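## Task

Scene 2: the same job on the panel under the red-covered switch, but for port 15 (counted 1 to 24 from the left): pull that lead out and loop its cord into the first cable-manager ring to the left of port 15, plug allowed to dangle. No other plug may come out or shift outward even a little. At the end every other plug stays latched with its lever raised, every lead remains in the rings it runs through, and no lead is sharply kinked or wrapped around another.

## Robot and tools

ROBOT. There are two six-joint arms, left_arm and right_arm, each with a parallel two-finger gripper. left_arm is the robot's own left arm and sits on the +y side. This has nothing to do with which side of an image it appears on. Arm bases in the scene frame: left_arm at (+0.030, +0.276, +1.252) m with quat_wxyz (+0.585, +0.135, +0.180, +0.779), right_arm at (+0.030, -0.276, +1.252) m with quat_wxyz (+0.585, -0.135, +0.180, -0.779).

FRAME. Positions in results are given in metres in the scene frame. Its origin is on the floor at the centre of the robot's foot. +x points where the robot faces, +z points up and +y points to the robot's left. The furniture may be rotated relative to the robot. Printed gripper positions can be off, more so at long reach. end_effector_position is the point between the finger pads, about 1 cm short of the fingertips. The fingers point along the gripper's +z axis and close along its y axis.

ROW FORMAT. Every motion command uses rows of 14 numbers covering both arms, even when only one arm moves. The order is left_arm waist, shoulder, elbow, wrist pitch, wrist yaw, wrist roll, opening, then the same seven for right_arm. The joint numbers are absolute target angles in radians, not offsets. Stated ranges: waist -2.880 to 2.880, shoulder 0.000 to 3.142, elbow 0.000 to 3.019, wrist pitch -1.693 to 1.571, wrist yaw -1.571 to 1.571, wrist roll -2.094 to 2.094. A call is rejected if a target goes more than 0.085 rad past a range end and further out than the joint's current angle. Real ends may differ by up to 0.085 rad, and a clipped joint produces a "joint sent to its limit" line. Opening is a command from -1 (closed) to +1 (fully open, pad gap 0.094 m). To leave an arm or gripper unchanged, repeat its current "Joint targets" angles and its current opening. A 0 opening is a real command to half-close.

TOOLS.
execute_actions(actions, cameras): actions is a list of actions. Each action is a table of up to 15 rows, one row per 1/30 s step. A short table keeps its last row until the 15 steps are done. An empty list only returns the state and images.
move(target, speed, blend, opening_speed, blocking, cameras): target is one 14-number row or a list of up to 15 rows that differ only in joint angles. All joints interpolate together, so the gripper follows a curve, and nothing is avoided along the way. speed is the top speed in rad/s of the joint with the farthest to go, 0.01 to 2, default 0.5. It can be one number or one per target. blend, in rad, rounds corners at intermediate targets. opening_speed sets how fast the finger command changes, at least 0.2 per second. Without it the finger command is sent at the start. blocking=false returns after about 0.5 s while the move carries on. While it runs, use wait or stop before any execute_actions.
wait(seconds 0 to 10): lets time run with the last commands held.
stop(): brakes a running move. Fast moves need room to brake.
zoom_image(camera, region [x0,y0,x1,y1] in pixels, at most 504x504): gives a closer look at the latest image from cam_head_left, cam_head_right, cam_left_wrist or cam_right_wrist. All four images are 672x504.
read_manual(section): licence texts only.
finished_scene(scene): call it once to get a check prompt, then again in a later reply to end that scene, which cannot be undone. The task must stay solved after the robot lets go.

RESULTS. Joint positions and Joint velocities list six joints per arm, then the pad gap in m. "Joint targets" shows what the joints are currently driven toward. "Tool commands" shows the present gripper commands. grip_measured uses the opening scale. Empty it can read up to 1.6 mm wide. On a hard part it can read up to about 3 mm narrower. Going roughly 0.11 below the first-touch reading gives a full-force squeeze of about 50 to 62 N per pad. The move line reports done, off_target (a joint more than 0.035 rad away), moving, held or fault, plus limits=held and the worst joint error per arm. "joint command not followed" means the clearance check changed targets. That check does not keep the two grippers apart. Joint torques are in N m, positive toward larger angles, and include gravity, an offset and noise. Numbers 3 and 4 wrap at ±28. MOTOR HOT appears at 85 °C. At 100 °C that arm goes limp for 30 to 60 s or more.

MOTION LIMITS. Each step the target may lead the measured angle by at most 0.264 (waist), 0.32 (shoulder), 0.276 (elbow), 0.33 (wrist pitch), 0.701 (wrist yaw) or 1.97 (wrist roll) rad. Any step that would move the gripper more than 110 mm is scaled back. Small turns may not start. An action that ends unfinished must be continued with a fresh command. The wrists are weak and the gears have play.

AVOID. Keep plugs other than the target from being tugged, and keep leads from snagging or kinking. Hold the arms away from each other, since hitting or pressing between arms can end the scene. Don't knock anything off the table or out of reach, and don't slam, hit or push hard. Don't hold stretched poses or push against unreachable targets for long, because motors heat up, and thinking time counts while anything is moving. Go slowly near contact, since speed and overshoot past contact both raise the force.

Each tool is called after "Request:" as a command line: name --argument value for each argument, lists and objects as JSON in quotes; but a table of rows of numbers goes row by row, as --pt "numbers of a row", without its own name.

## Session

Request:
execute_actions --actions '[]'

Scene clock: 0.00 s.
left_arm: end_effector_position=(+0.4686, +0.2865, +1.1549) grip_measured=+1.000 end_effector_quat_wxyz=(+0.029, -0.609, +0.746, +0.270) | right_arm: end_effector_position=(+0.5188, +0.1311, +1.0207) grip_measured=+1.000 end_effector_quat_wxyz=(-0.497, +0.537, -0.681, +0.019)
Joint positions: left_arm=[-2.048 1.603 1.08 -1.07 -0.587 -1.694 0.094] | right_arm=[2.508 2.298 1.027 1.045 0.159 -1.035 0.094]
Joint velocities: left_arm=[-0.015 -0.005 -0.002 0.002 0.007 -0.037 0] | right_arm=[-0.005 0.005 -0.022 0.007 -0.081 0.081 0]
Joint torques (N m): no reading
Heat: left arm: hottest shoulder 40 °C; right arm: hottest shoulder 33 °C.
Joint targets: left_arm=[-2.049 1.596 1.095 -1.072 -0.588 -1.694] | right_arm=[2.507 2.300 1.031 1.049 0.159 -1.035]
Tool commands: left_gripper/opening=+1.0 right_gripper/opening=+1.0

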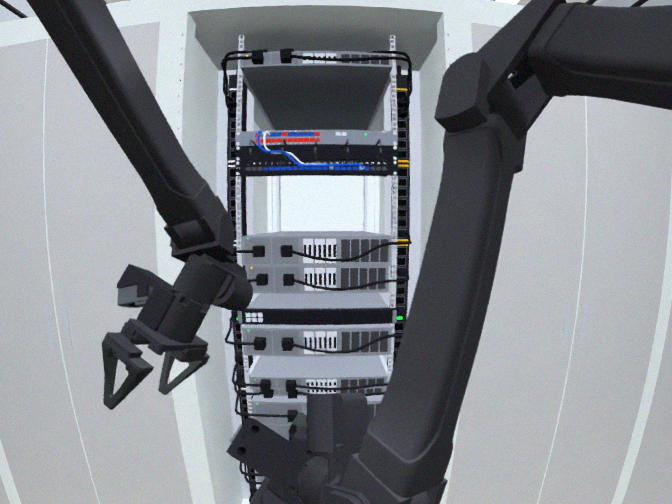

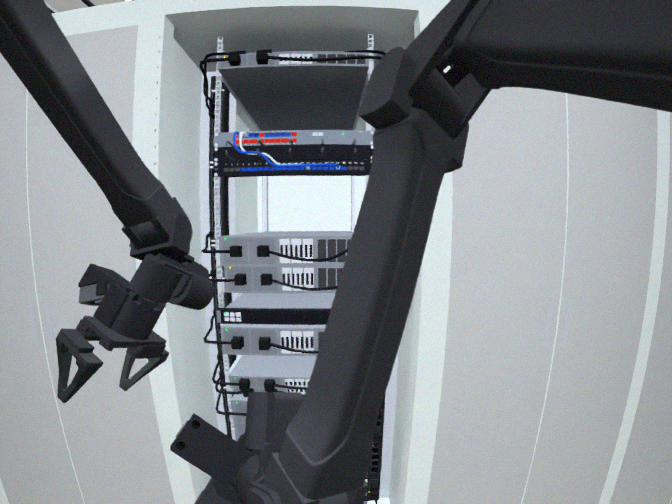

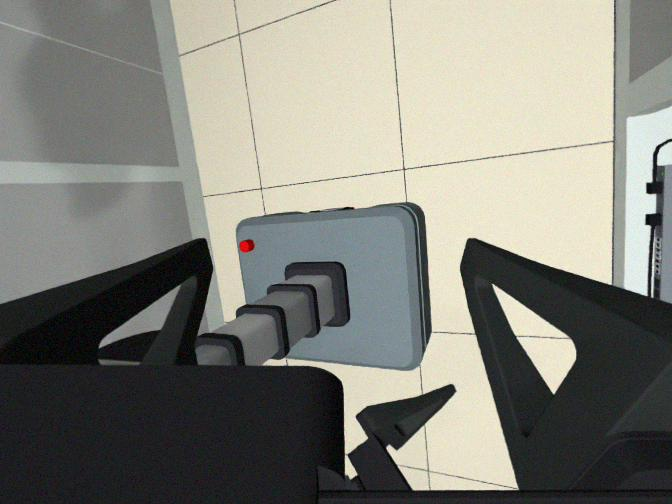

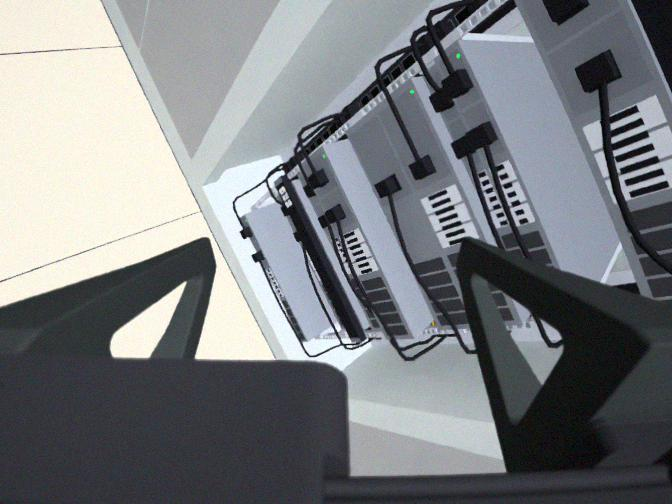

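Request:
zoom_image --camera "cam_head_left" --region '[230, 115, 400, 185]'

Request:
zoom_image --camera "cam_head_left" --region '[240, 120, 320, 180]'

Request:
zoom_image --camera "cam_head_left" --region '[310, 120, 390, 180]'

Request:
zoom_image --camera "cam_head_right" --region '[215, 120, 295, 180]'

Scaled by 2.965 from the camera's 672x504 image, which has a finer 960x720 frame.

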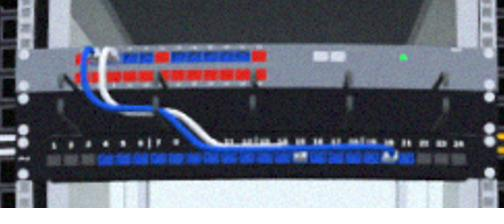

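Scaled by 6.300 from the camera's 672x504 image, which has a finer 960x720 frame.

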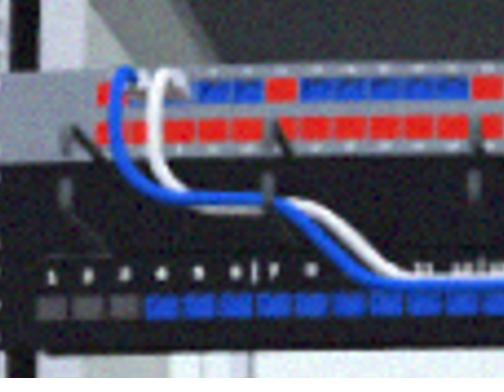

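Scaled by 6.300 from the camera's 672x504 image, which has a finer 960x720 frame.

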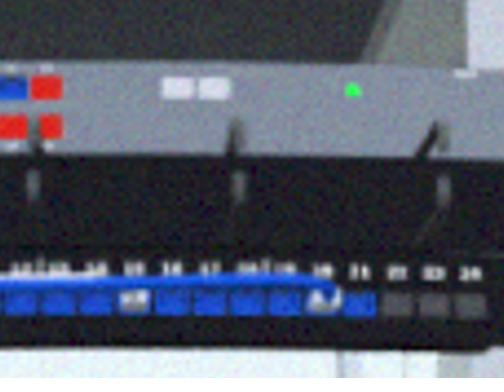

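Scaled by 6.300 from the camera's 672x504 image, which has a finer 960x720 frame.

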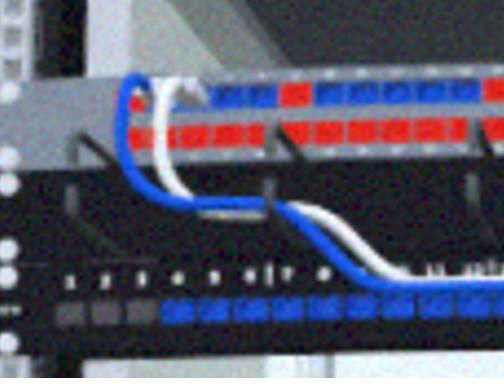

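Request:
move --target '[-2.049,1.596,1.095,-1.072,-0.588,-1.694,1,1.9,2.1,1.05,0.9,0.1,-0.7,1]' --cameras '["cam_head_left","cam_head_right"]'

Request:
move --target '[-1.6,1.5,1.1,-0.5,0,-0.6,-0.5,1.6,1.5,1.1,0,0,0.6,-0.5]' --cameras '["cam_head_left","cam_head_right"]'

Scene clock: 47.90 s.
left_arm: end_effector_position=(+0.4686, +0.2865, +1.1549) grip_measured=+1.000 end_effector_quat_wxyz=(+0.029, -0.609, +0.746, +0.270) | right_arm: end_effector_position=(+0.6817, -0.2475, +0.9976) grip_measured=+1.000 end_effector_quat_wxyz=(-0.442, +0.263, -0.846, +0.143)
Joint positions: left_arm=[-2.048 1.603 1.08 -1.07 -0.587 -1.694 0.094] | right_arm=[1.901 2.115 1.037 0.915 0.104 -0.716 0.094]
Joint velocities: left_arm=[0.005 0.015 0.007 -0.002 0.081 -0.037 0] | right_arm=[0.005 -0.005 0.002 -0.012 0.007 -0.007 0]
Joint torques (N m): left_arm=[-2.73 -15.56 5.79 -0.32 -0.28 -0.21] | right_arm=[1.55 -17.49 2.59 1.66 -0.17 0.18]
Heat: left arm: hottest shoulder 41 °C; right arm: hottest shoulder 36 °C.
Joint targets: left_arm=[-2.049 1.596 1.095 -1.072 -0.588 -1.694] | right_arm=[1.901 2.100 1.050 0.900 0.101 -0.701]
move: done
Images, in order (width x height): cam_head_left 672x504, cam_head_right 672x504.

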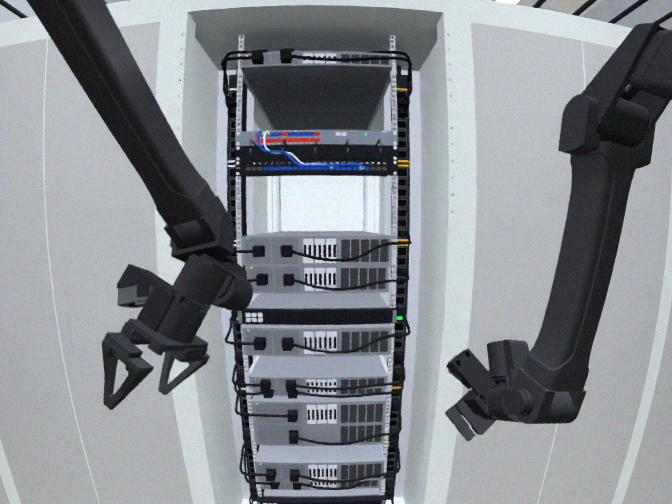

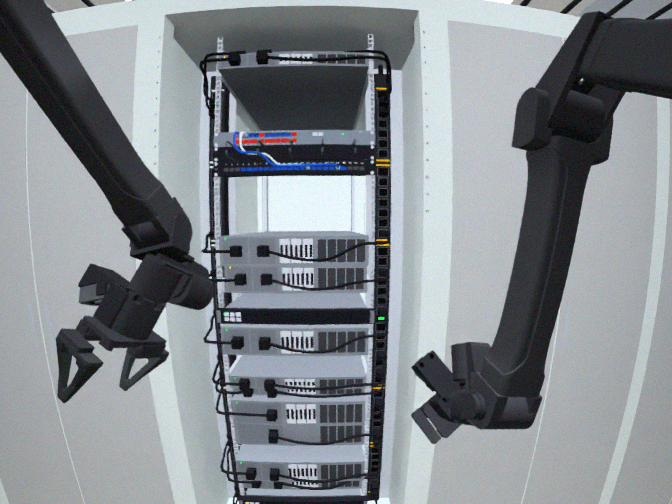

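Scene clock: 51.43 s.
left_arm: end_effector_position=(+0.5747, +0.4102, +1.1363) grip_measured=-0.497 end_effector_quat_wxyz=(+0.066, -0.421, +0.905, -0.020) | right_arm: end_effector_position=(+0.6846, -0.4392, +1.1892) grip_measured=-0.498 end_effector_quat_wxyz=(+0.325, +0.387, +0.860, +0.068)
Joint positions: left_arm=[-1.612 1.528 1.08 -0.531 -0.003 -0.625 0.024] | right_arm=[1.611 1.514 1.059 0.014 -0.005 0.596 0.024]
Joint velocities: left_arm=[-0.005 0.005 -0.007 -0.007 0.007 -0.037 0] | right_arm=[0.005 -0.005 0.007 -0.002 -0.022 -0.066 0]
Joint torques (N m): left_arm=[0.97 -19.31 7.57 1.37 0.07 -0.06] | right_arm=[-0.62 -16.62 9.09 1.11 -0.09 0.04]
Heat: left arm: hottest shoulder 42 °C; right arm: hottest shoulder 36 °C.
Joint targets: left_arm=[-1.599 1.500 1.100 -0.512 0.000 -0.610] | right_arm=[1.600 1.499 1.098 0.000 -0.008 0.610]
move: off_target (right_arm); right_arm: the elbow is farthest, 0.041 rad from its target
Images, in order (width x height): cam_head_left 672x504, cam_head_right 672x504.

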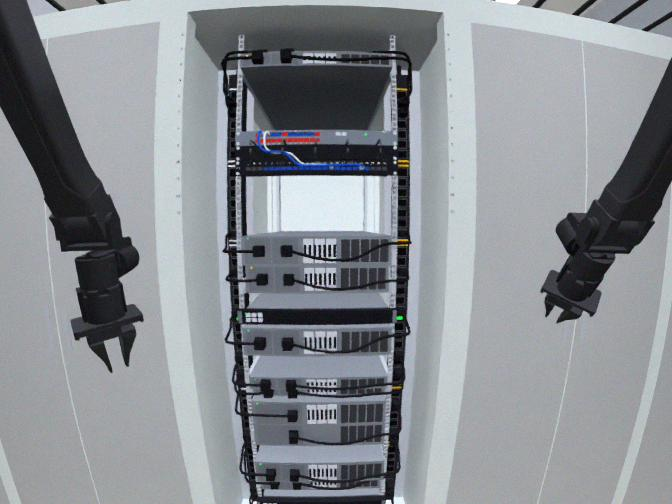

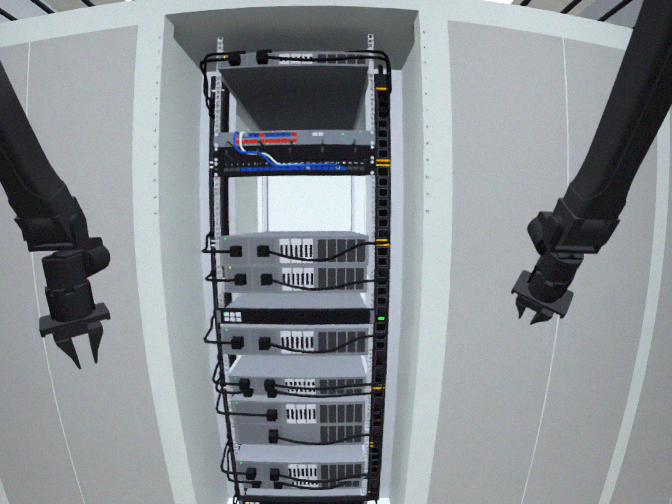

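Request:
move --pt "-1.8 1.55 1.15 0.5 -0.1 -1.2 -0.5 1.5 1.0 1.1 -1 0 0 -0.5" --pt "-2.33 1.65 1.33 0.82 -0.42 -1.297 -0.5 1.5 1.0 1.1 -1 0 0 -0.5" --cameras '["cam_left_wrist","cam_head_left"]'

Scene clock: 74.93 s.
left_arm: end_effector_position=(+0.8118, +0.0693, +1.4321) grip_measured=-0.497 end_effector_quat_wxyz=(-0.484, +0.520, -0.502, +0.492) | right_arm: end_effector_position=(+0.5034, -0.4333, +1.3506) grip_measured=-0.498 end_effector_quat_wxyz=(-0.086, -0.166, -0.982, +0.022)
Joint positions: left_arm=[-2.327 1.635 1.276 0.791 -0.425 -1.281 0.024] | right_arm=[1.523 1.011 1.059 -0.987 -0.004 0.013 0.024]
Joint velocities: left_arm=[-0.005 -0.005 -0.007 0.002 0.007 -0.051 -0.001] | right_arm=[-0.015 -0.005 -0.007 0.007 0.037 0.022 -0.001]
Joint torques (N m): left_arm=[-4.66 -17.55 12.3 2.77 0.12 -0.22] | right_arm=[-1.44 -11.87 10.92 0.36 0.17 -0.16]
Heat: left arm: hottest shoulder 43 °C; right arm: hottest elbow 37 °C.
Joint targets: left_arm=[-2.329 1.650 1.330 0.819 -0.427 -1.296] | right_arm=[1.510 1.000 1.100 -1.000 -0.001 0.000]
move: off_target (left_arm, right_arm); left_arm: the elbow is farthest, 0.054 rad from its target; right_arm: the elbow is farthest, 0.041 rad from its target
Images, in order (width x height): cam_head_left 672x504, cam_left_wrist 672x504.

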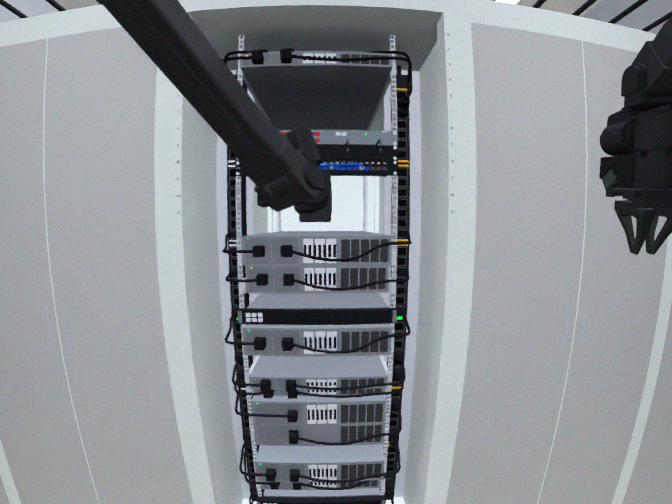

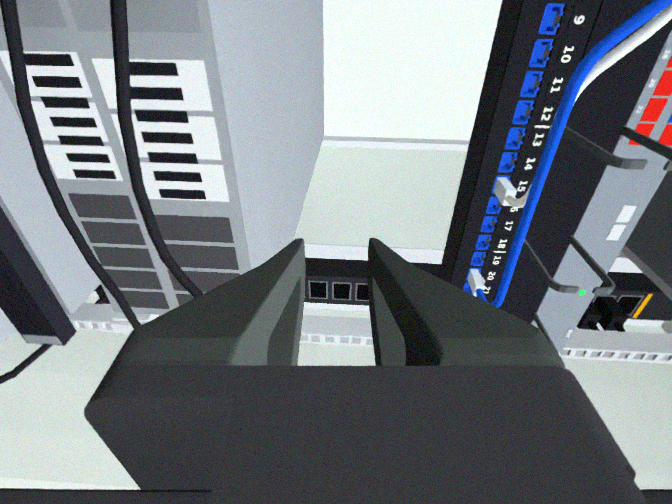

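Request:
zoom_image --camera "cam_left_wrist" --region '[440, 120, 640, 320]'

Request:
zoom_image --camera "cam_left_wrist" --region '[472, 0, 672, 180]'

Scaled by 2.520 from the camera's 672x504 image, which has a finer 960x720 frame.

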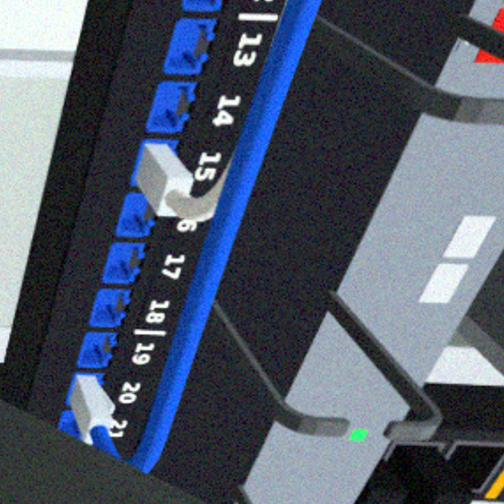

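Scaled by 2.520 from the camera's 672x504 image, which has a finer 960x720 frame.

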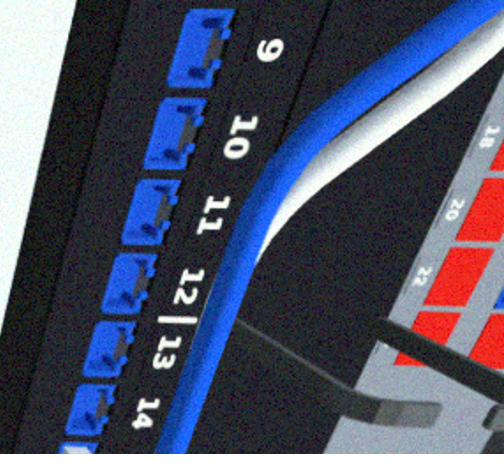

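Request:
move --target '[-2.40,1.60,1.66,0.51,-0.458,-1.297,-0.5,1.5,1.0,1.1,-1,0,0,-0.5]' --cameras '["cam_left_wrist"]' --speed 0.4

Request:
zoom_image --camera "cam_left_wrist" --region '[230, 20, 480, 270]'

Scene clock: 165.47 s.
left_arm: end_effector_position=(+0.8702, +0.0527, +1.5639) grip_measured=-0.497 end_effector_quat_wxyz=(-0.486, +0.520, -0.473, +0.520) | right_arm: end_effector_position=(+0.5021, -0.4371, +1.3507) grip_measured=-0.498 end_effector_quat_wxyz=(-0.086, -0.170, -0.981, +0.025)
Joint positions: left_arm=[-2.379 1.624 1.603 0.527 -0.455 -1.283 0.024] | right_arm=[1.514 1.011 1.059 -0.987 -0.002 0.013 0.024]
Joint velocities: left_arm=[0.015 -0.015 -0.002 -0.002 -0.037 -0.066 0] | right_arm=[-0.015 -0.015 -0.027 -0.012 -0.022 -0.022 0]
Joint torques (N m): left_arm=[-6.89 -22.12 14 1.06 0.14 -0.23] | right_arm=[-1.14 -11.75 11.17 0.53 0.2 -0.16]
Heat: left arm: hottest elbow 50 °C; right arm: hottest elbow 44 °C.
Joint targets: left_arm=[-2.400 1.600 1.660 0.511 -0.458 -1.297] | right_arm=[1.501 1.000 1.100 -1.000 0.001 0.000]
move: off_target (left_arm, right_arm); left_arm: the elbow is farthest, 0.057 rad from its target; right_arm: the elbow is farthest, 0.041 rad from its target
Images, in order (width x height): cam_left_wrist 672x504.

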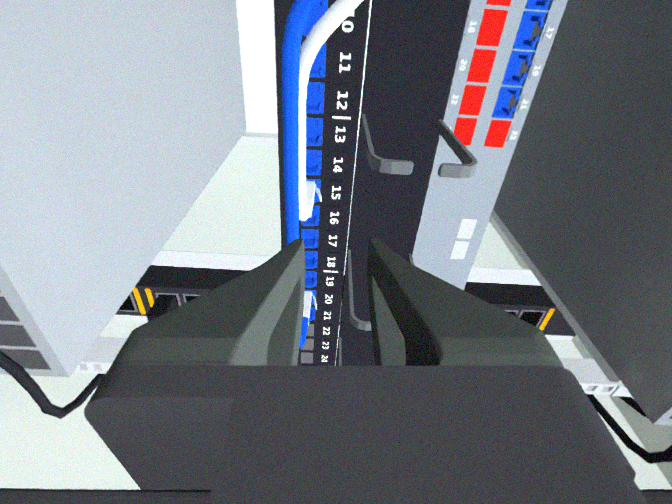

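Scaled by 2.016 from the camera's 672x504 image, which has a finer 960x720 frame.

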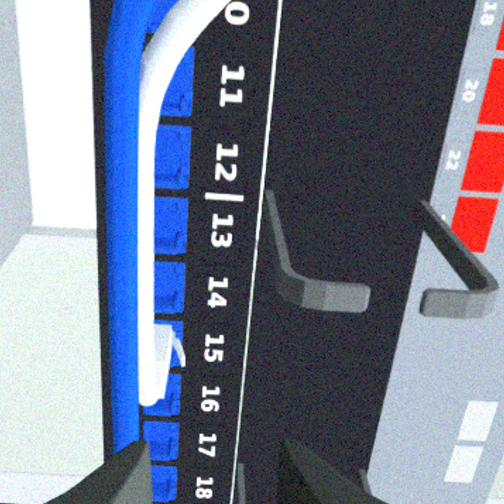

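Request:
move --pt "-2.41 1.60 1.75 0.35 -0.50 -1.297 -0.5 1.5 1.0 1.1 -1 0 0 -0.5" --pt "-2.44 1.70 1.96 0.05 -0.55 -1.297 -0.5 1.5 1.0 1.1 -1 0 0 -0.5" --cameras '["cam_left_wrist"]' --speed 0.4

Scene clock: 348.30 s.
left_arm: end_effector_position=(+0.9023, +0.0280, +1.5821) grip_measured=-0.497 end_effector_quat_wxyz=(-0.450, +0.544, -0.554, +0.440) | right_arm: end_effector_position=(+0.5019, -0.4377, +1.3507) grip_measured=-0.498 end_effector_quat_wxyz=(-0.086, -0.170, -0.981, +0.026)
Joint positions: left_arm=[-2.416 1.692 1.896 0.065 -0.547 -1.283 0.024] | right_arm=[1.512 1.011 1.059 -0.987 -0.002 0.011 0.024]
Joint velocities: left_arm=[0.015 -0.015 -0.002 -0.012 -0.007 0.051 0] | right_arm=[-0.015 0.005 -0.007 0.012 -0.081 -0.022 0]
Joint torques (N m): left_arm=[-7.47 -20.72 15.06 1.02 0.08 -0.23] | right_arm=[-1.44 -11.63 10.97 0.54 0.14 -0.15]
Heat: left arm: hottest elbow 61 °C; right arm: hottest elbow 47 °C.
Joint targets: left_arm=[-2.441 1.700 1.960 0.050 -0.550 -1.297] | right_arm=[1.499 1.000 1.100 -1.000 0.000 -0.001]
move: off_target (left_arm, right_arm); left_arm: the elbow is farthest, 0.064 rad from its target; right_arm: the elbow is farthest, 0.041 rad from its target
Images, in order (width x height): cam_left_wrist 672x504.

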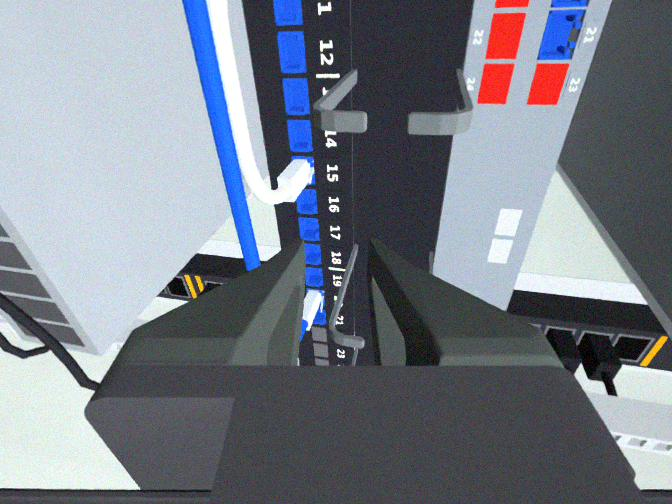

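Request:
execute_actions --actions '[]'

Scene clock: 396.83 s.
left_arm: end_effector_position=(+0.9023, +0.0280, +1.5821) grip_measured=-0.497 end_effector_quat_wxyz=(-0.450, +0.544, -0.554, +0.440) | right_arm: end_effector_position=(+0.5019, -0.4377, +1.3507) grip_measured=-0.498 end_effector_quat_wxyz=(-0.086, -0.170, -0.981, +0.026)
Joint positions: left_arm=[-2.416 1.692 1.896 0.065 -0.547 -1.283 0.024] | right_arm=[1.512 1.011 1.059 -0.987 -0.002 0.011 0.024]
Joint velocities: left_arm=[-0.005 -0.015 -0.007 -0.012 -0.037 -0.037 0] | right_arm=[-0.015 -0.015 -0.012 -0.007 -0.037 -0.022 0.001]
Joint torques (N m): left_arm=[-7.47 -20.6 15.04 1.17 0.07 -0.23] | right_arm=[-1.61 -11.58 11.32 0.31 0.13 -0.17]
Heat: left arm: hottest elbow 62 °C; right arm: hottest elbow 48 °C.
Joint targets: left_arm=[-2.441 1.700 1.960 0.050 -0.550 -1.297] | right_arm=[1.499 1.000 1.100 -1.000 0.000 -0.001]
Tool commands: left_gripper/opening=-0.5 right_gripper/opening=-0.5

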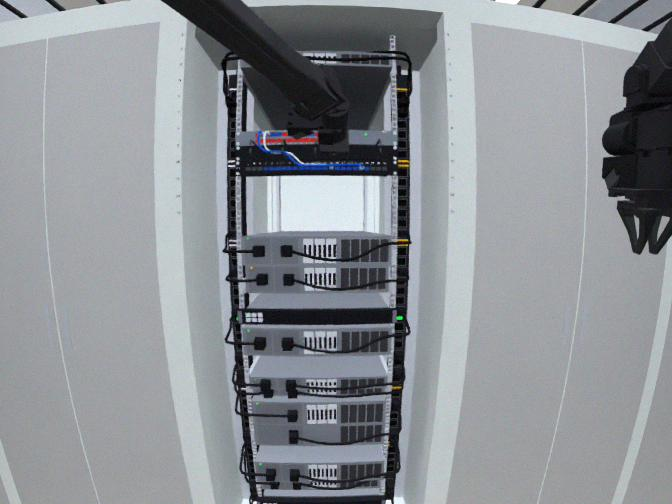

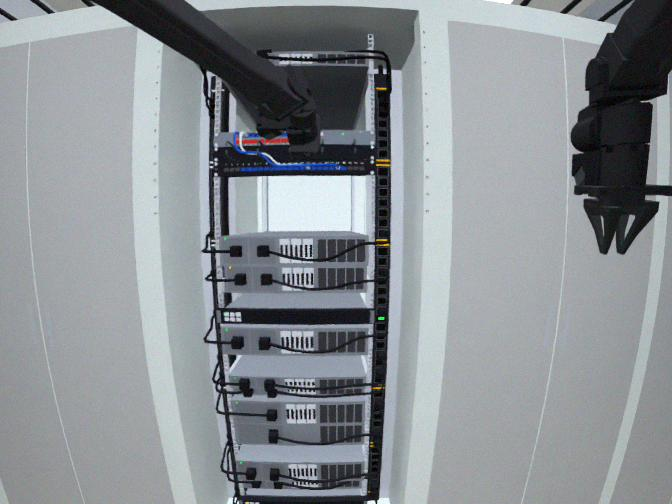

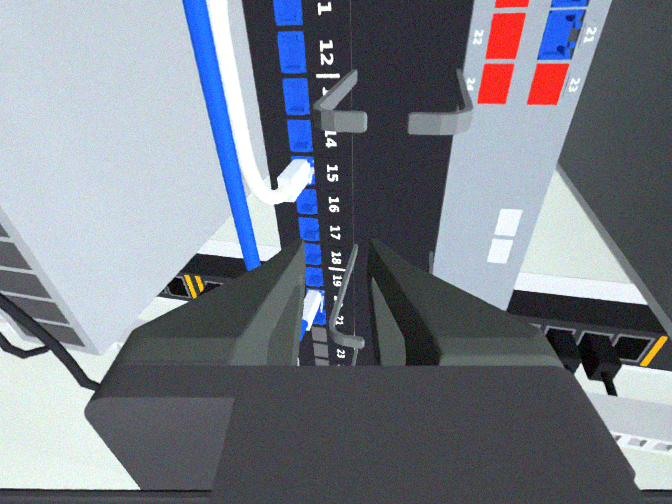

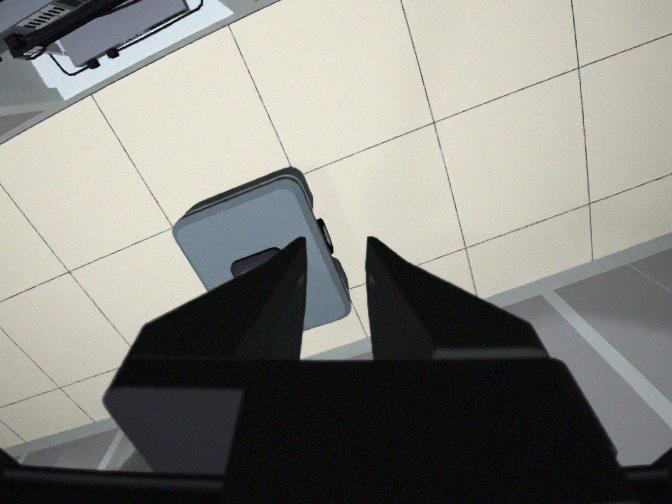

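Request:
move --pt "-2.457 1.777 2.22 -0.405 -0.631 -1.46 -0.5 1.5 1.0 1.1 -1.0 0 0 -0.5" --speed 0.4 --cameras '["cam_left_wrist"]'

Scene clock: 477.87 s.
left_arm: end_effector_position=(+0.9084, +0.0269, +1.5828) grip_measured=-0.497 end_effector_quat_wxyz=(+0.387, -0.601, +0.592, -0.372) | right_arm: end_effector_position=(+0.5019, -0.4377, +1.3507) grip_measured=-0.498 end_effector_quat_wxyz=(-0.086, -0.170, -0.981, +0.026)
Joint positions: left_arm=[-2.43 1.761 2.155 -0.389 -0.629 -1.445 0.024] | right_arm=[1.512 1.011 1.059 -0.987 -0.002 0.011 0.024]
Joint velocities: left_arm=[-0.015 -0.005 -0.002 0.012 -0.081 -0.051 -0.001] | right_arm=[0.005 -0.005 0.002 -0.002 -0.051 -0.022 -0.001]
Joint torques (N m): left_arm=[-7.65 -21.07 15.1 1.06 -0.05 -0.28] | right_arm=[-0.67 -11.52 11.07 0.35 0.17 -0.19]
Heat: left arm: hottest elbow 64 °C; right arm: hottest elbow 49 °C.
Joint targets: left_arm=[-2.456 1.777 2.220 -0.405 -0.631 -1.460] | right_arm=[1.500 1.000 1.100 -1.000 0.000 0.000]
move: off_target (left_arm, right_arm); left_arm: the elbow is farthest, 0.065 rad from its target; right_arm: the elbow is farthest, 0.041 rad from its target
Images, in order (width x height): cam_left_wrist 672x504.

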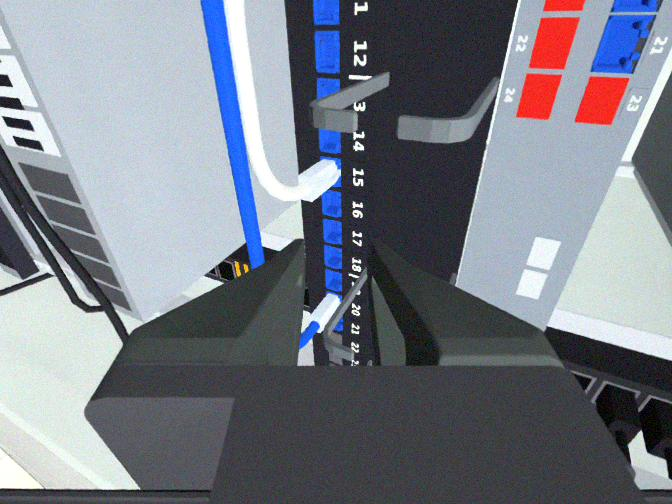

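Request:
move --pt "-2.48 1.777 2.22 -0.405 -0.631 -1.46 -0.5 1.5 1.0 1.1 -1.0 0 0 -0.5" --pt "-2.44 1.95 2.50 -0.515 -0.593 -1.46 -0.5 1.5 1.0 1.1 -1.0 0 0 -0.5" --speed 0.25 --cameras '["cam_left_wrist"]'

Scene clock: 491.03 s.
left_arm: end_effector_position=(+0.9264, +0.0025, +1.6055) grip_measured=-0.497 end_effector_quat_wxyz=(+0.376, -0.596, +0.601, -0.378) | right_arm: end_effector_position=(+0.5019, -0.4377, +1.3507) grip_measured=-0.498 end_effector_quat_wxyz=(-0.086, -0.170, -0.981, +0.026)
Joint positions: left_arm=[-2.454 1.882 2.416 -0.544 -0.624 -1.45 0.024] | right_arm=[1.512 1.011 1.059 -0.987 -0.002 0.011 0.024]
Joint velocities: left_arm=[-0.005 0.015 -0.007 -0.022 0.022 0.022 0.001] | right_arm=[-0.005 0.005 -0.012 0.002 0.007 -0.022 0.002]
Joint torques (N m): left_arm=[-5.13 -17.03 16.49 2.59 1.22 -0.22] | right_arm=[-0.67 -11.28 11.17 0.49 0.18 -0.25]
Heat: left arm: hottest elbow 62 °C; right arm: hottest elbow 49 °C.
Joint targets: left_arm=[-2.440 1.951 2.499 -0.516 -0.594 -1.460] | right_arm=[1.500 1.000 1.100 -1.000 0.000 0.000]
move: off_target (left_arm, right_arm); left_arm: the elbow is farthest, 0.084 rad from its target; right_arm: the elbow is farthest, 0.041 rad from its target
Images, in order (width x height): cam_left_wrist 672x504.

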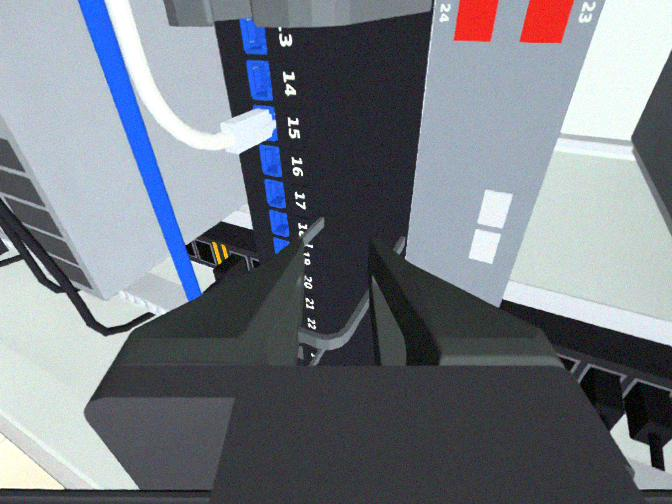

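Request:
move --pt "-2.46 1.80 2.24 -0.43 -0.62 -1.46 -0.5 1.5 1.0 1.1 -1.0 0 0 -0.5" --pt "-2.44 1.765 2.20 -0.41 -0.61 -1.46 -0.5 1.5 1.0 1.1 -1.0 0 0 -0.5" --pt "-2.43 1.84 2.36 -0.48 -0.60 -1.46 -0.5 1.5 1.0 1.1 -1.0 0 0 -0.5" --speed 0.25 --cameras '["cam_left_wrist"]'

Scene clock: 534.83 s.
left_arm: end_effector_position=(+0.9185, +0.0065, +1.6033) grip_measured=-0.497 end_effector_quat_wxyz=(+0.374, -0.594, +0.594, -0.392) | right_arm: end_effector_position=(+0.5019, -0.4377, +1.3507) grip_measured=-0.498 end_effector_quat_wxyz=(-0.086, -0.170, -0.981, +0.026)
Joint positions: left_arm=[-2.45 1.822 2.296 -0.461 -0.601 -1.455 0.024] | right_arm=[1.512 1.011 1.059 -0.987 -0.002 0.011 0.024]
Joint velocities: left_arm=[-0.005 -0.005 -0.002 0.012 -0.037 0.007 0.001] | right_arm=[-0.015 -0.005 -0.012 0.002 -0.022 -0.095 0]
Joint torques (N m): left_arm=[-4.72 -20.89 14.91 0.88 0.14 -0.16] | right_arm=[-1.61 -11.63 11.21 0.65 0.11 -0.19]
Heat: left arm: hottest elbow 72 °C; right arm: hottest elbow 49 °C.
Joint targets: left_arm=[-2.430 1.840 2.360 -0.478 -0.598 -1.460] | right_arm=[1.500 1.000 1.100 -1.000 0.000 0.000]
move: off_target (left_arm, right_arm); left_arm: the elbow is farthest, 0.064 rad from its target; right_arm: the elbow is farthest, 0.041 rad from its target
Images, in order (width x height): cam_left_wrist 672x504.

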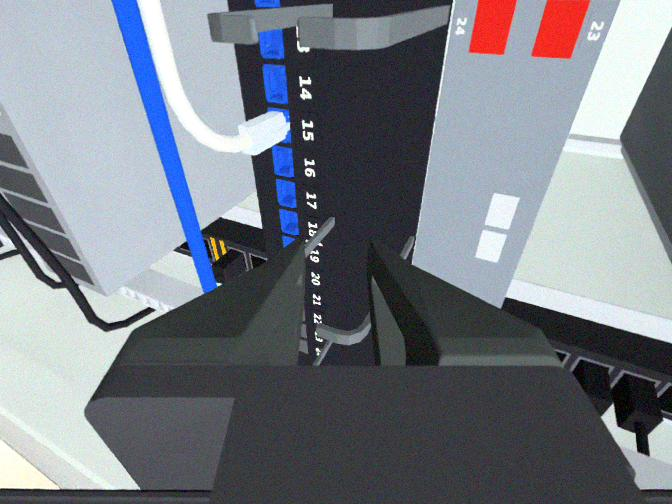

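Request:
move --pt "-2.40 1.835 2.35 -0.478 -0.59 -1.46 -0.5 1.5 1.0 1.1 -1.0 0 0 -0.5" --pt "-2.395 1.79 2.275 -0.39 -0.58 -1.46 -0.5 1.5 1.0 1.1 -1.0 0 0 -0.5" --speed 0.25 --cameras '["cam_left_wrist"]'

Scene clock: 543.73 s.
left_arm: end_effector_position=(+0.9316, +0.0278, +1.5932) grip_measured=-0.497 end_effector_quat_wxyz=(+0.384, -0.599, +0.582, -0.393) | right_arm: end_effector_position=(+0.5019, -0.4377, +1.3507) grip_measured=-0.498 end_effector_quat_wxyz=(-0.086, -0.170, -0.981, +0.026)
Joint positions: left_arm=[-2.41 1.822 2.278 -0.418 -0.583 -1.455 0.024] | right_arm=[1.512 1.011 1.059 -0.987 -0.002 0.011 0.024]
Joint velocities: left_arm=[-0.005 -0.005 0.002 0.002 -0.037 -0.037 0] | right_arm=[-0.015 -0.005 0.007 0.002 -0.037 -0.022 0]
Joint torques (N m): left_arm=[-4.72 -26.05 9.47 2.66 0.15 -0.17] | right_arm=[-0.09 -11.75 11.22 0.42 0.13 -0.18]
Heat: left arm: hottest elbow 70 °C; right arm: hottest elbow 50 °C.
Joint targets: left_arm=[-2.395 1.790 2.276 -0.390 -0.580 -1.460] | right_arm=[1.500 1.000 1.100 -1.000 0.000 0.000]
move: off_target (right_arm); right_arm: the elbow is farthest, 0.041 rad from its target
Images, in order (width x height): cam_left_wrist 672x504.

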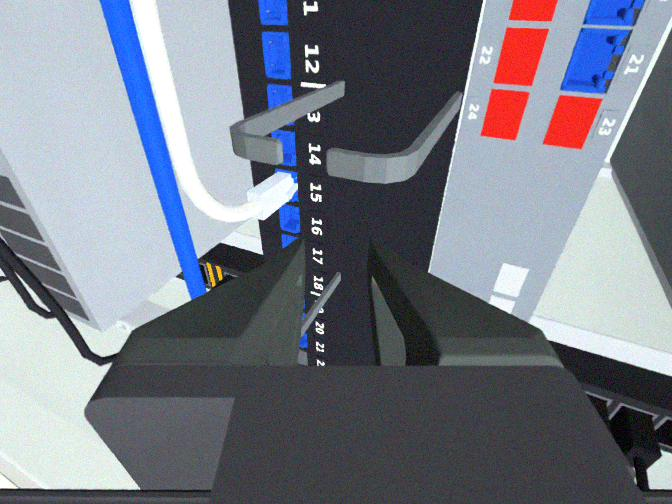

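Request:
move --pt "-2.395 1.775 2.165 -0.36 -0.576 -1.46 -0.5 1.5 1.0 1.1 -1.0 0 0 -0.5" --speed 0.2 --cameras '["cam_left_wrist"]'

Scene clock: 552.57 s.
left_arm: end_effector_position=(+0.9204, +0.0166, +1.5539) grip_measured=-0.497 end_effector_quat_wxyz=(+0.371, -0.596, +0.604, -0.378) | right_arm: end_effector_position=(+0.5019, -0.4377, +1.3507) grip_measured=-0.498 end_effector_quat_wxyz=(-0.086, -0.170, -0.981, +0.026)
Joint positions: left_arm=[-2.41 1.805 2.171 -0.384 -0.572 -1.455 0.024] | right_arm=[1.512 1.011 1.059 -0.987 -0.002 0.011 0.024]
Joint velocities: left_arm=[-0.024 -0.005 0.012 0.007 -0.051 -0.007 -0.001] | right_arm=[-0.005 -0.015 -0.002 -0.017 0.007 0.051 0]
Joint torques (N m): left_arm=[-4.95 -26.05 9.16 2.51 0.12 -0.12] | right_arm=[-0.38 -12.04 11.04 0.34 0.16 -0.15]
Heat: left arm: hottest elbow 66 °C; right arm: hottest elbow 50 °C.
Joint targets: left_arm=[-2.395 1.775 2.164 -0.360 -0.570 -1.460] | right_arm=[1.500 1.000 1.100 -1.000 0.000 0.000]
move: off_target (right_arm); right_arm: the elbow is farthest, 0.041 rad from its target
Images, in order (width x height): cam_left_wrist 672x504.

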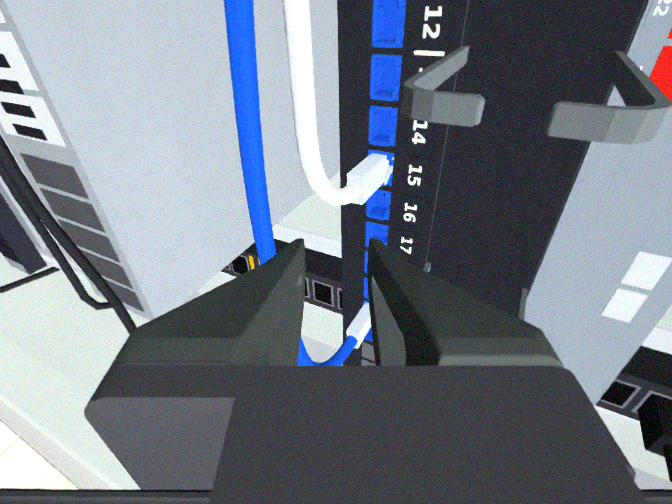

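Request:
move --pt "-2.378 1.79 2.19 -0.38 -0.565 -1.46 -0.5 1.5 1.0 1.1 -1.0 0 0 -0.5" --pt "-2.365 1.88 2.34 -0.425 -0.553 -1.46 -0.5 1.5 1.0 1.1 -1.0 0 0 -0.5" --speed 0.2 --cameras '["cam_left_wrist"]'

Scene clock: 573.53 s.
left_arm: end_effector_position=(+0.9414, +0.0258, +1.5539) grip_measured=-0.497 end_effector_quat_wxyz=(+0.378, -0.599, +0.596, -0.379) | right_arm: end_effector_position=(+0.5019, -0.4377, +1.3507) grip_measured=-0.498 end_effector_quat_wxyz=(-0.086, -0.170, -0.981, +0.026)
Joint positions: left_arm=[-2.385 1.861 2.27 -0.413 -0.561 -1.455 0.024] | right_arm=[1.512 1.011 1.059 -0.987 -0.002 0.011 0.024]
Joint velocities: left_arm=[-0.005 0.005 0.002 0.002 -0.051 0.022 0] | right_arm=[0.015 0.005 -0.002 0.007 0.037 0.007 0]
Joint torques (N m): left_arm=[-4.78 -22.01 15.53 1.01 0.12 -0.14] | right_arm=[-1.44 -11.34 11.18 0.25 0.18 -0.14]
Heat: left arm: hottest elbow 59 °C; right arm: hottest elbow 50 °C.
Joint targets: left_arm=[-2.364 1.880 2.340 -0.426 -0.559 -1.460] | right_arm=[1.500 1.000 1.100 -1.000 0.000 0.000]
move: off_target (left_arm, right_arm); left_arm: the elbow is farthest, 0.070 rad from its target; right_arm: the elbow is farthest, 0.041 rad from its target
Images, in order (width x height): cam_left_wrist 672x504.

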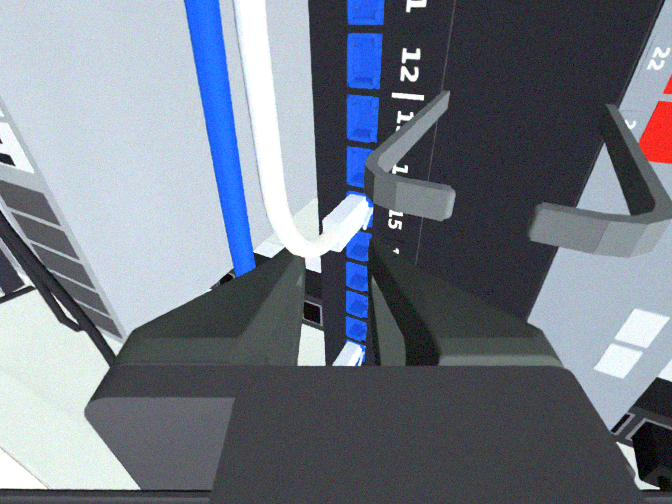

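Request:
zoom_image --camera "cam_left_wrist" --region '[200, 130, 450, 320]'

Scaled by 2.016 from the camera's 672x504 image, which has a finer 960x720 frame.

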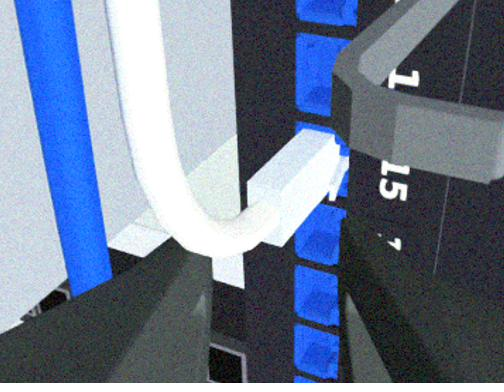

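Request:
move --pt "-2.36 1.875 2.255 -0.413 -0.553 -1.46 -0.4 1.5 1.0 1.1 -1.0 0 0 -0.5" --pt "-2.352 1.925 2.405 -0.455 -0.548 -1.46 -0.4 1.5 1.0 1.1 -1.0 0 0 -0.5" --speed 0.15 --cameras '["cam_left_wrist"]'

Request:
zoom_image --camera "cam_left_wrist" --region '[200, 130, 450, 320]'

Scene clock: 607.03 s.
left_arm: end_effector_position=(+0.9461, +0.0260, +1.5451) grip_measured=-0.403 end_effector_quat_wxyz=(+0.371, -0.599, +0.607, -0.368) | right_arm: end_effector_position=(+0.5019, -0.4377, +1.3507) grip_measured=-0.498 end_effector_quat_wxyz=(-0.086, -0.170, -0.981, +0.026)
Joint positions: left_arm=[-2.378 1.888 2.316 -0.465 -0.555 -1.456 0.028] | right_arm=[1.512 1.011 1.059 -0.987 -0.002 0.011 0.024]
Joint velocities: left_arm=[-0.005 -0.005 0.017 -0.012 -0.051 0.037 -0.001] | right_arm=[-0.015 -0.015 -0.012 0.007 -0.066 -0.007 0]
Joint torques (N m): left_arm=[-4.37 -20.72 17.37 1.85 0.32 -0.11] | right_arm=[-0.56 -12.1 10.89 0.57 0.13 -0.15]
Heat: left arm: hottest elbow 67 °C; right arm: hottest elbow 50 °C.
Joint targets: left_arm=[-2.353 1.924 2.405 -0.454 -0.548 -1.460] | right_arm=[1.500 1.000 1.100 -1.000 0.000 0.000]
move: off_target (left_arm, right_arm); left_arm: the elbow is farthest, 0.089 rad from its target; right_arm: the elbow is farthest, 0.041 rad from its target
Images, in order (width x height): cam_left_wrist 672x504.

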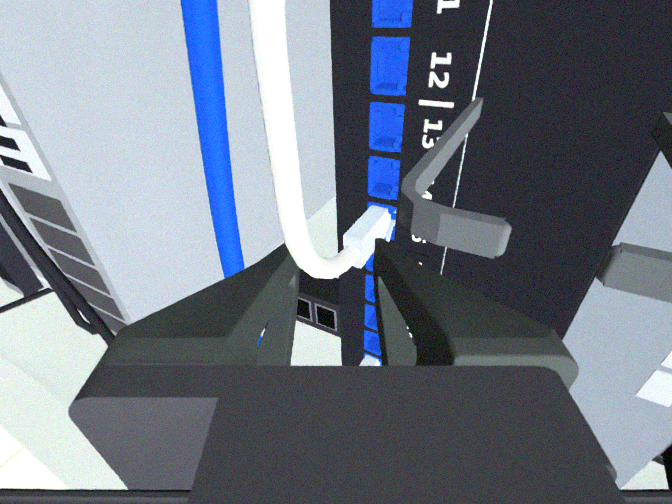

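Scaled by 2.016 from the camera's 672x504 image, which has a finer 960x720 frame.

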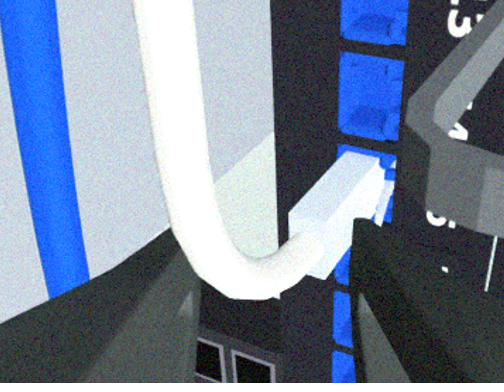

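Request:
move --pt "-2.358 1.84 2.43 -0.44 -0.55 -1.46 -0.4 1.5 1.0 1.1 -1.0 0 0 -0.5" --speed 0.15 --cameras '["cam_left_wrist"]'

Request:
zoom_image --camera "cam_left_wrist" --region '[200, 130, 450, 320]'

Scene clock: 623.70 s.
left_arm: end_effector_position=(+0.9461, +0.0265, +1.5457) grip_measured=-0.403 end_effector_quat_wxyz=(+0.372, -0.600, +0.606, -0.367) | right_arm: end_effector_position=(+0.5019, -0.4377, +1.3507) grip_measured=-0.498 end_effector_quat_wxyz=(-0.086, -0.170, -0.981, +0.026)
Joint positions: left_arm=[-2.378 1.888 2.318 -0.467 -0.557 -1.458 0.028] | right_arm=[1.512 1.011 1.059 -0.987 -0.002 0.011 0.024]
Joint velocities: left_arm=[-0.005 -0.005 -0.012 -0.007 -0.066 -0.051 0.001] | right_arm=[-0.005 -0.005 0.007 -0.007 -0.051 0.007 0]
Joint torques (N m): left_arm=[-4.66 -28.34 18.86 2.55 0.28 -0.14] | right_arm=[-1.61 -11.16 11.07 0.43 0.15 -0.12]
Heat: left arm: hottest elbow 70 °C; right arm: hottest elbow 50 °C.
Joint targets: left_arm=[-2.359 1.843 2.425 -0.442 -0.551 -1.461] | right_arm=[1.500 1.000 1.100 -1.000 0.000 0.000]
move: off_target (left_arm, right_arm); left_arm: the elbow is farthest, 0.112 rad from its target; right_arm: the elbow is farthest, 0.041 rad from its target
Images, in order (width x height): cam_left_wrist 672x504.

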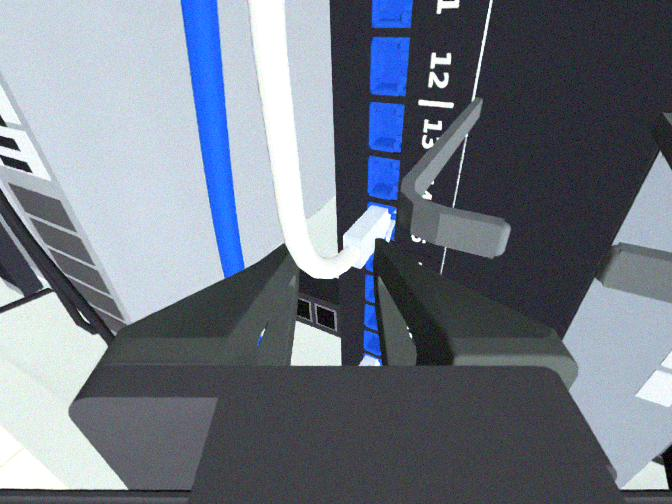

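Scaled by 2.016 from the camera's 672x504 image, which has a finer 960x720 frame.

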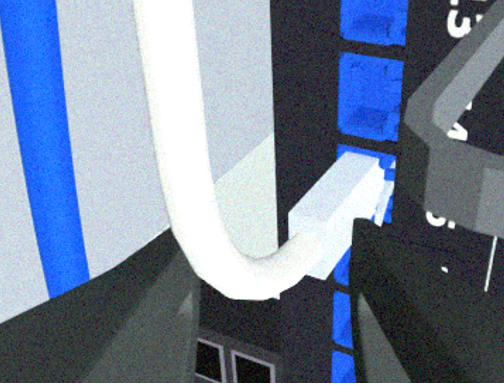

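Request:
move --pt "-2.358 1.825 2.45 -0.44 -0.55 -1.46 -0.4 1.5 1.0 1.1 -1.0 0 0 -0.5" --speed 0.15 --cameras '[]'

Request:
zoom_image --camera "cam_left_wrist" --region '[200, 130, 450, 320]'

Scene clock: 632.60 s.
left_arm: end_effector_position=(+0.9461, +0.0265, +1.5457) grip_measured=-0.403 end_effector_quat_wxyz=(+0.372, -0.600, +0.606, -0.367) | right_arm: end_effector_position=(+0.5019, -0.4377, +1.3507) grip_measured=-0.498 end_effector_quat_wxyz=(-0.086, -0.170, -0.981, +0.026)
Joint positions: left_arm=[-2.378 1.888 2.318 -0.467 -0.557 -1.458 0.028] | right_arm=[1.512 1.011 1.059 -0.987 -0.002 0.011 0.024]
Joint velocities: left_arm=[0.005 -0.015 0.012 0.002 0.022 0.037 0] | right_arm=[-0.005 -0.015 0.012 0.007 -0.066 -0.051 0.001]
Joint torques (N m): left_arm=[-4.95 -28.63 18.51 2.45 0.24 -0.11] | right_arm=[-1.14 -11.81 11.14 0.36 0.14 -0.16]
Heat: left arm: hottest elbow 71 °C; right arm: hottest elbow 50 °C.
Joint targets: left_arm=[-2.362 1.839 2.421 -0.446 -0.551 -1.459] | right_arm=[1.500 1.000 1.100 -1.000 0.000 0.000]
move: off_target (left_arm, right_arm); left_arm: the elbow is farthest, 0.132 rad from its target; right_arm: the elbow is farthest, 0.041 rad from its target
No camera images: "cameras" was empty.

Scaled by 2.016 from the camera's 672x504 image, which has a finer 960x720 frame.

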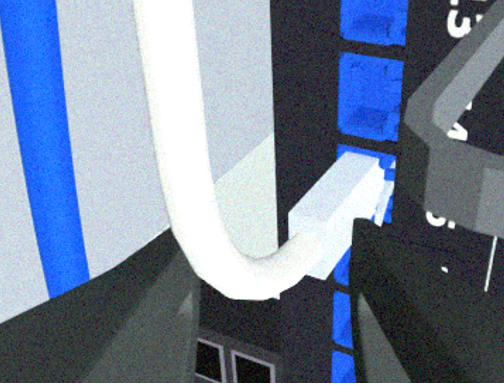

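Request:
move --pt "-2.362 1.81 2.274 -0.46 -0.55 -1.46 -0.4 1.5 1.0 1.1 -1.0 0 0 -0.5" --speed 0.15 --cameras '[]'

Request:
zoom_image --camera "cam_left_wrist" --region '[200, 80, 450, 320]'

Scene clock: 667.00 s.
left_arm: end_effector_position=(+0.9382, +0.0313, +1.5542) grip_measured=-0.403 end_effector_quat_wxyz=(+0.367, -0.597, +0.609, -0.371) | right_arm: end_effector_position=(+0.5019, -0.4377, +1.3507) grip_measured=-0.498 end_effector_quat_wxyz=(-0.086, -0.170, -0.981, +0.026)
Joint positions: left_arm=[-2.378 1.85 2.276 -0.467 -0.543 -1.458 0.028] | right_arm=[1.512 1.011 1.059 -0.987 -0.002 0.011 0.024]
Joint velocities: left_arm=[-0.015 -0.015 0.007 0.002 -0.007 0.022 0] | right_arm=[0.005 -0.015 -0.002 -0.017 -0.095 -0.022 0]
Joint torques (N m): left_arm=[-4.66 -27.11 9.62 1.92 0.04 -0.13] | right_arm=[-0.44 -11.69 11.07 0.59 0.15 -0.15]
Heat: left arm: hottest elbow 74 °C; right arm: hottest elbow 51 °C.
Joint targets: left_arm=[-2.362 1.810 2.275 -0.459 -0.543 -1.460] | right_arm=[1.500 1.000 1.100 -1.000 0.000 0.000]
move: off_target (left_arm, right_arm); left_arm: the shoulder is farthest, 0.040 rad from its target; right_arm: the elbow is farthest, 0.041 rad from its target
No camera images: "cameras" was empty.

Scaled by 2.016 from the camera's 672x504 image, which has a finer 960x720 frame.

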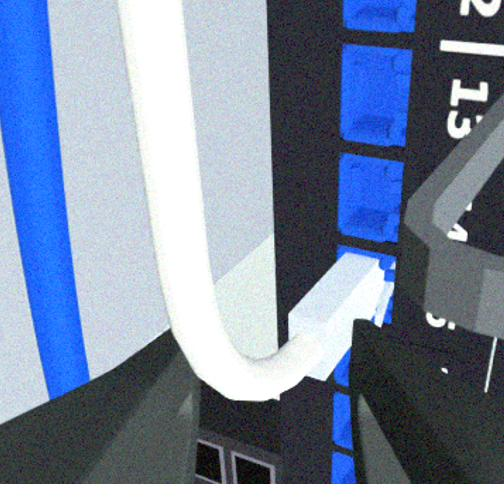

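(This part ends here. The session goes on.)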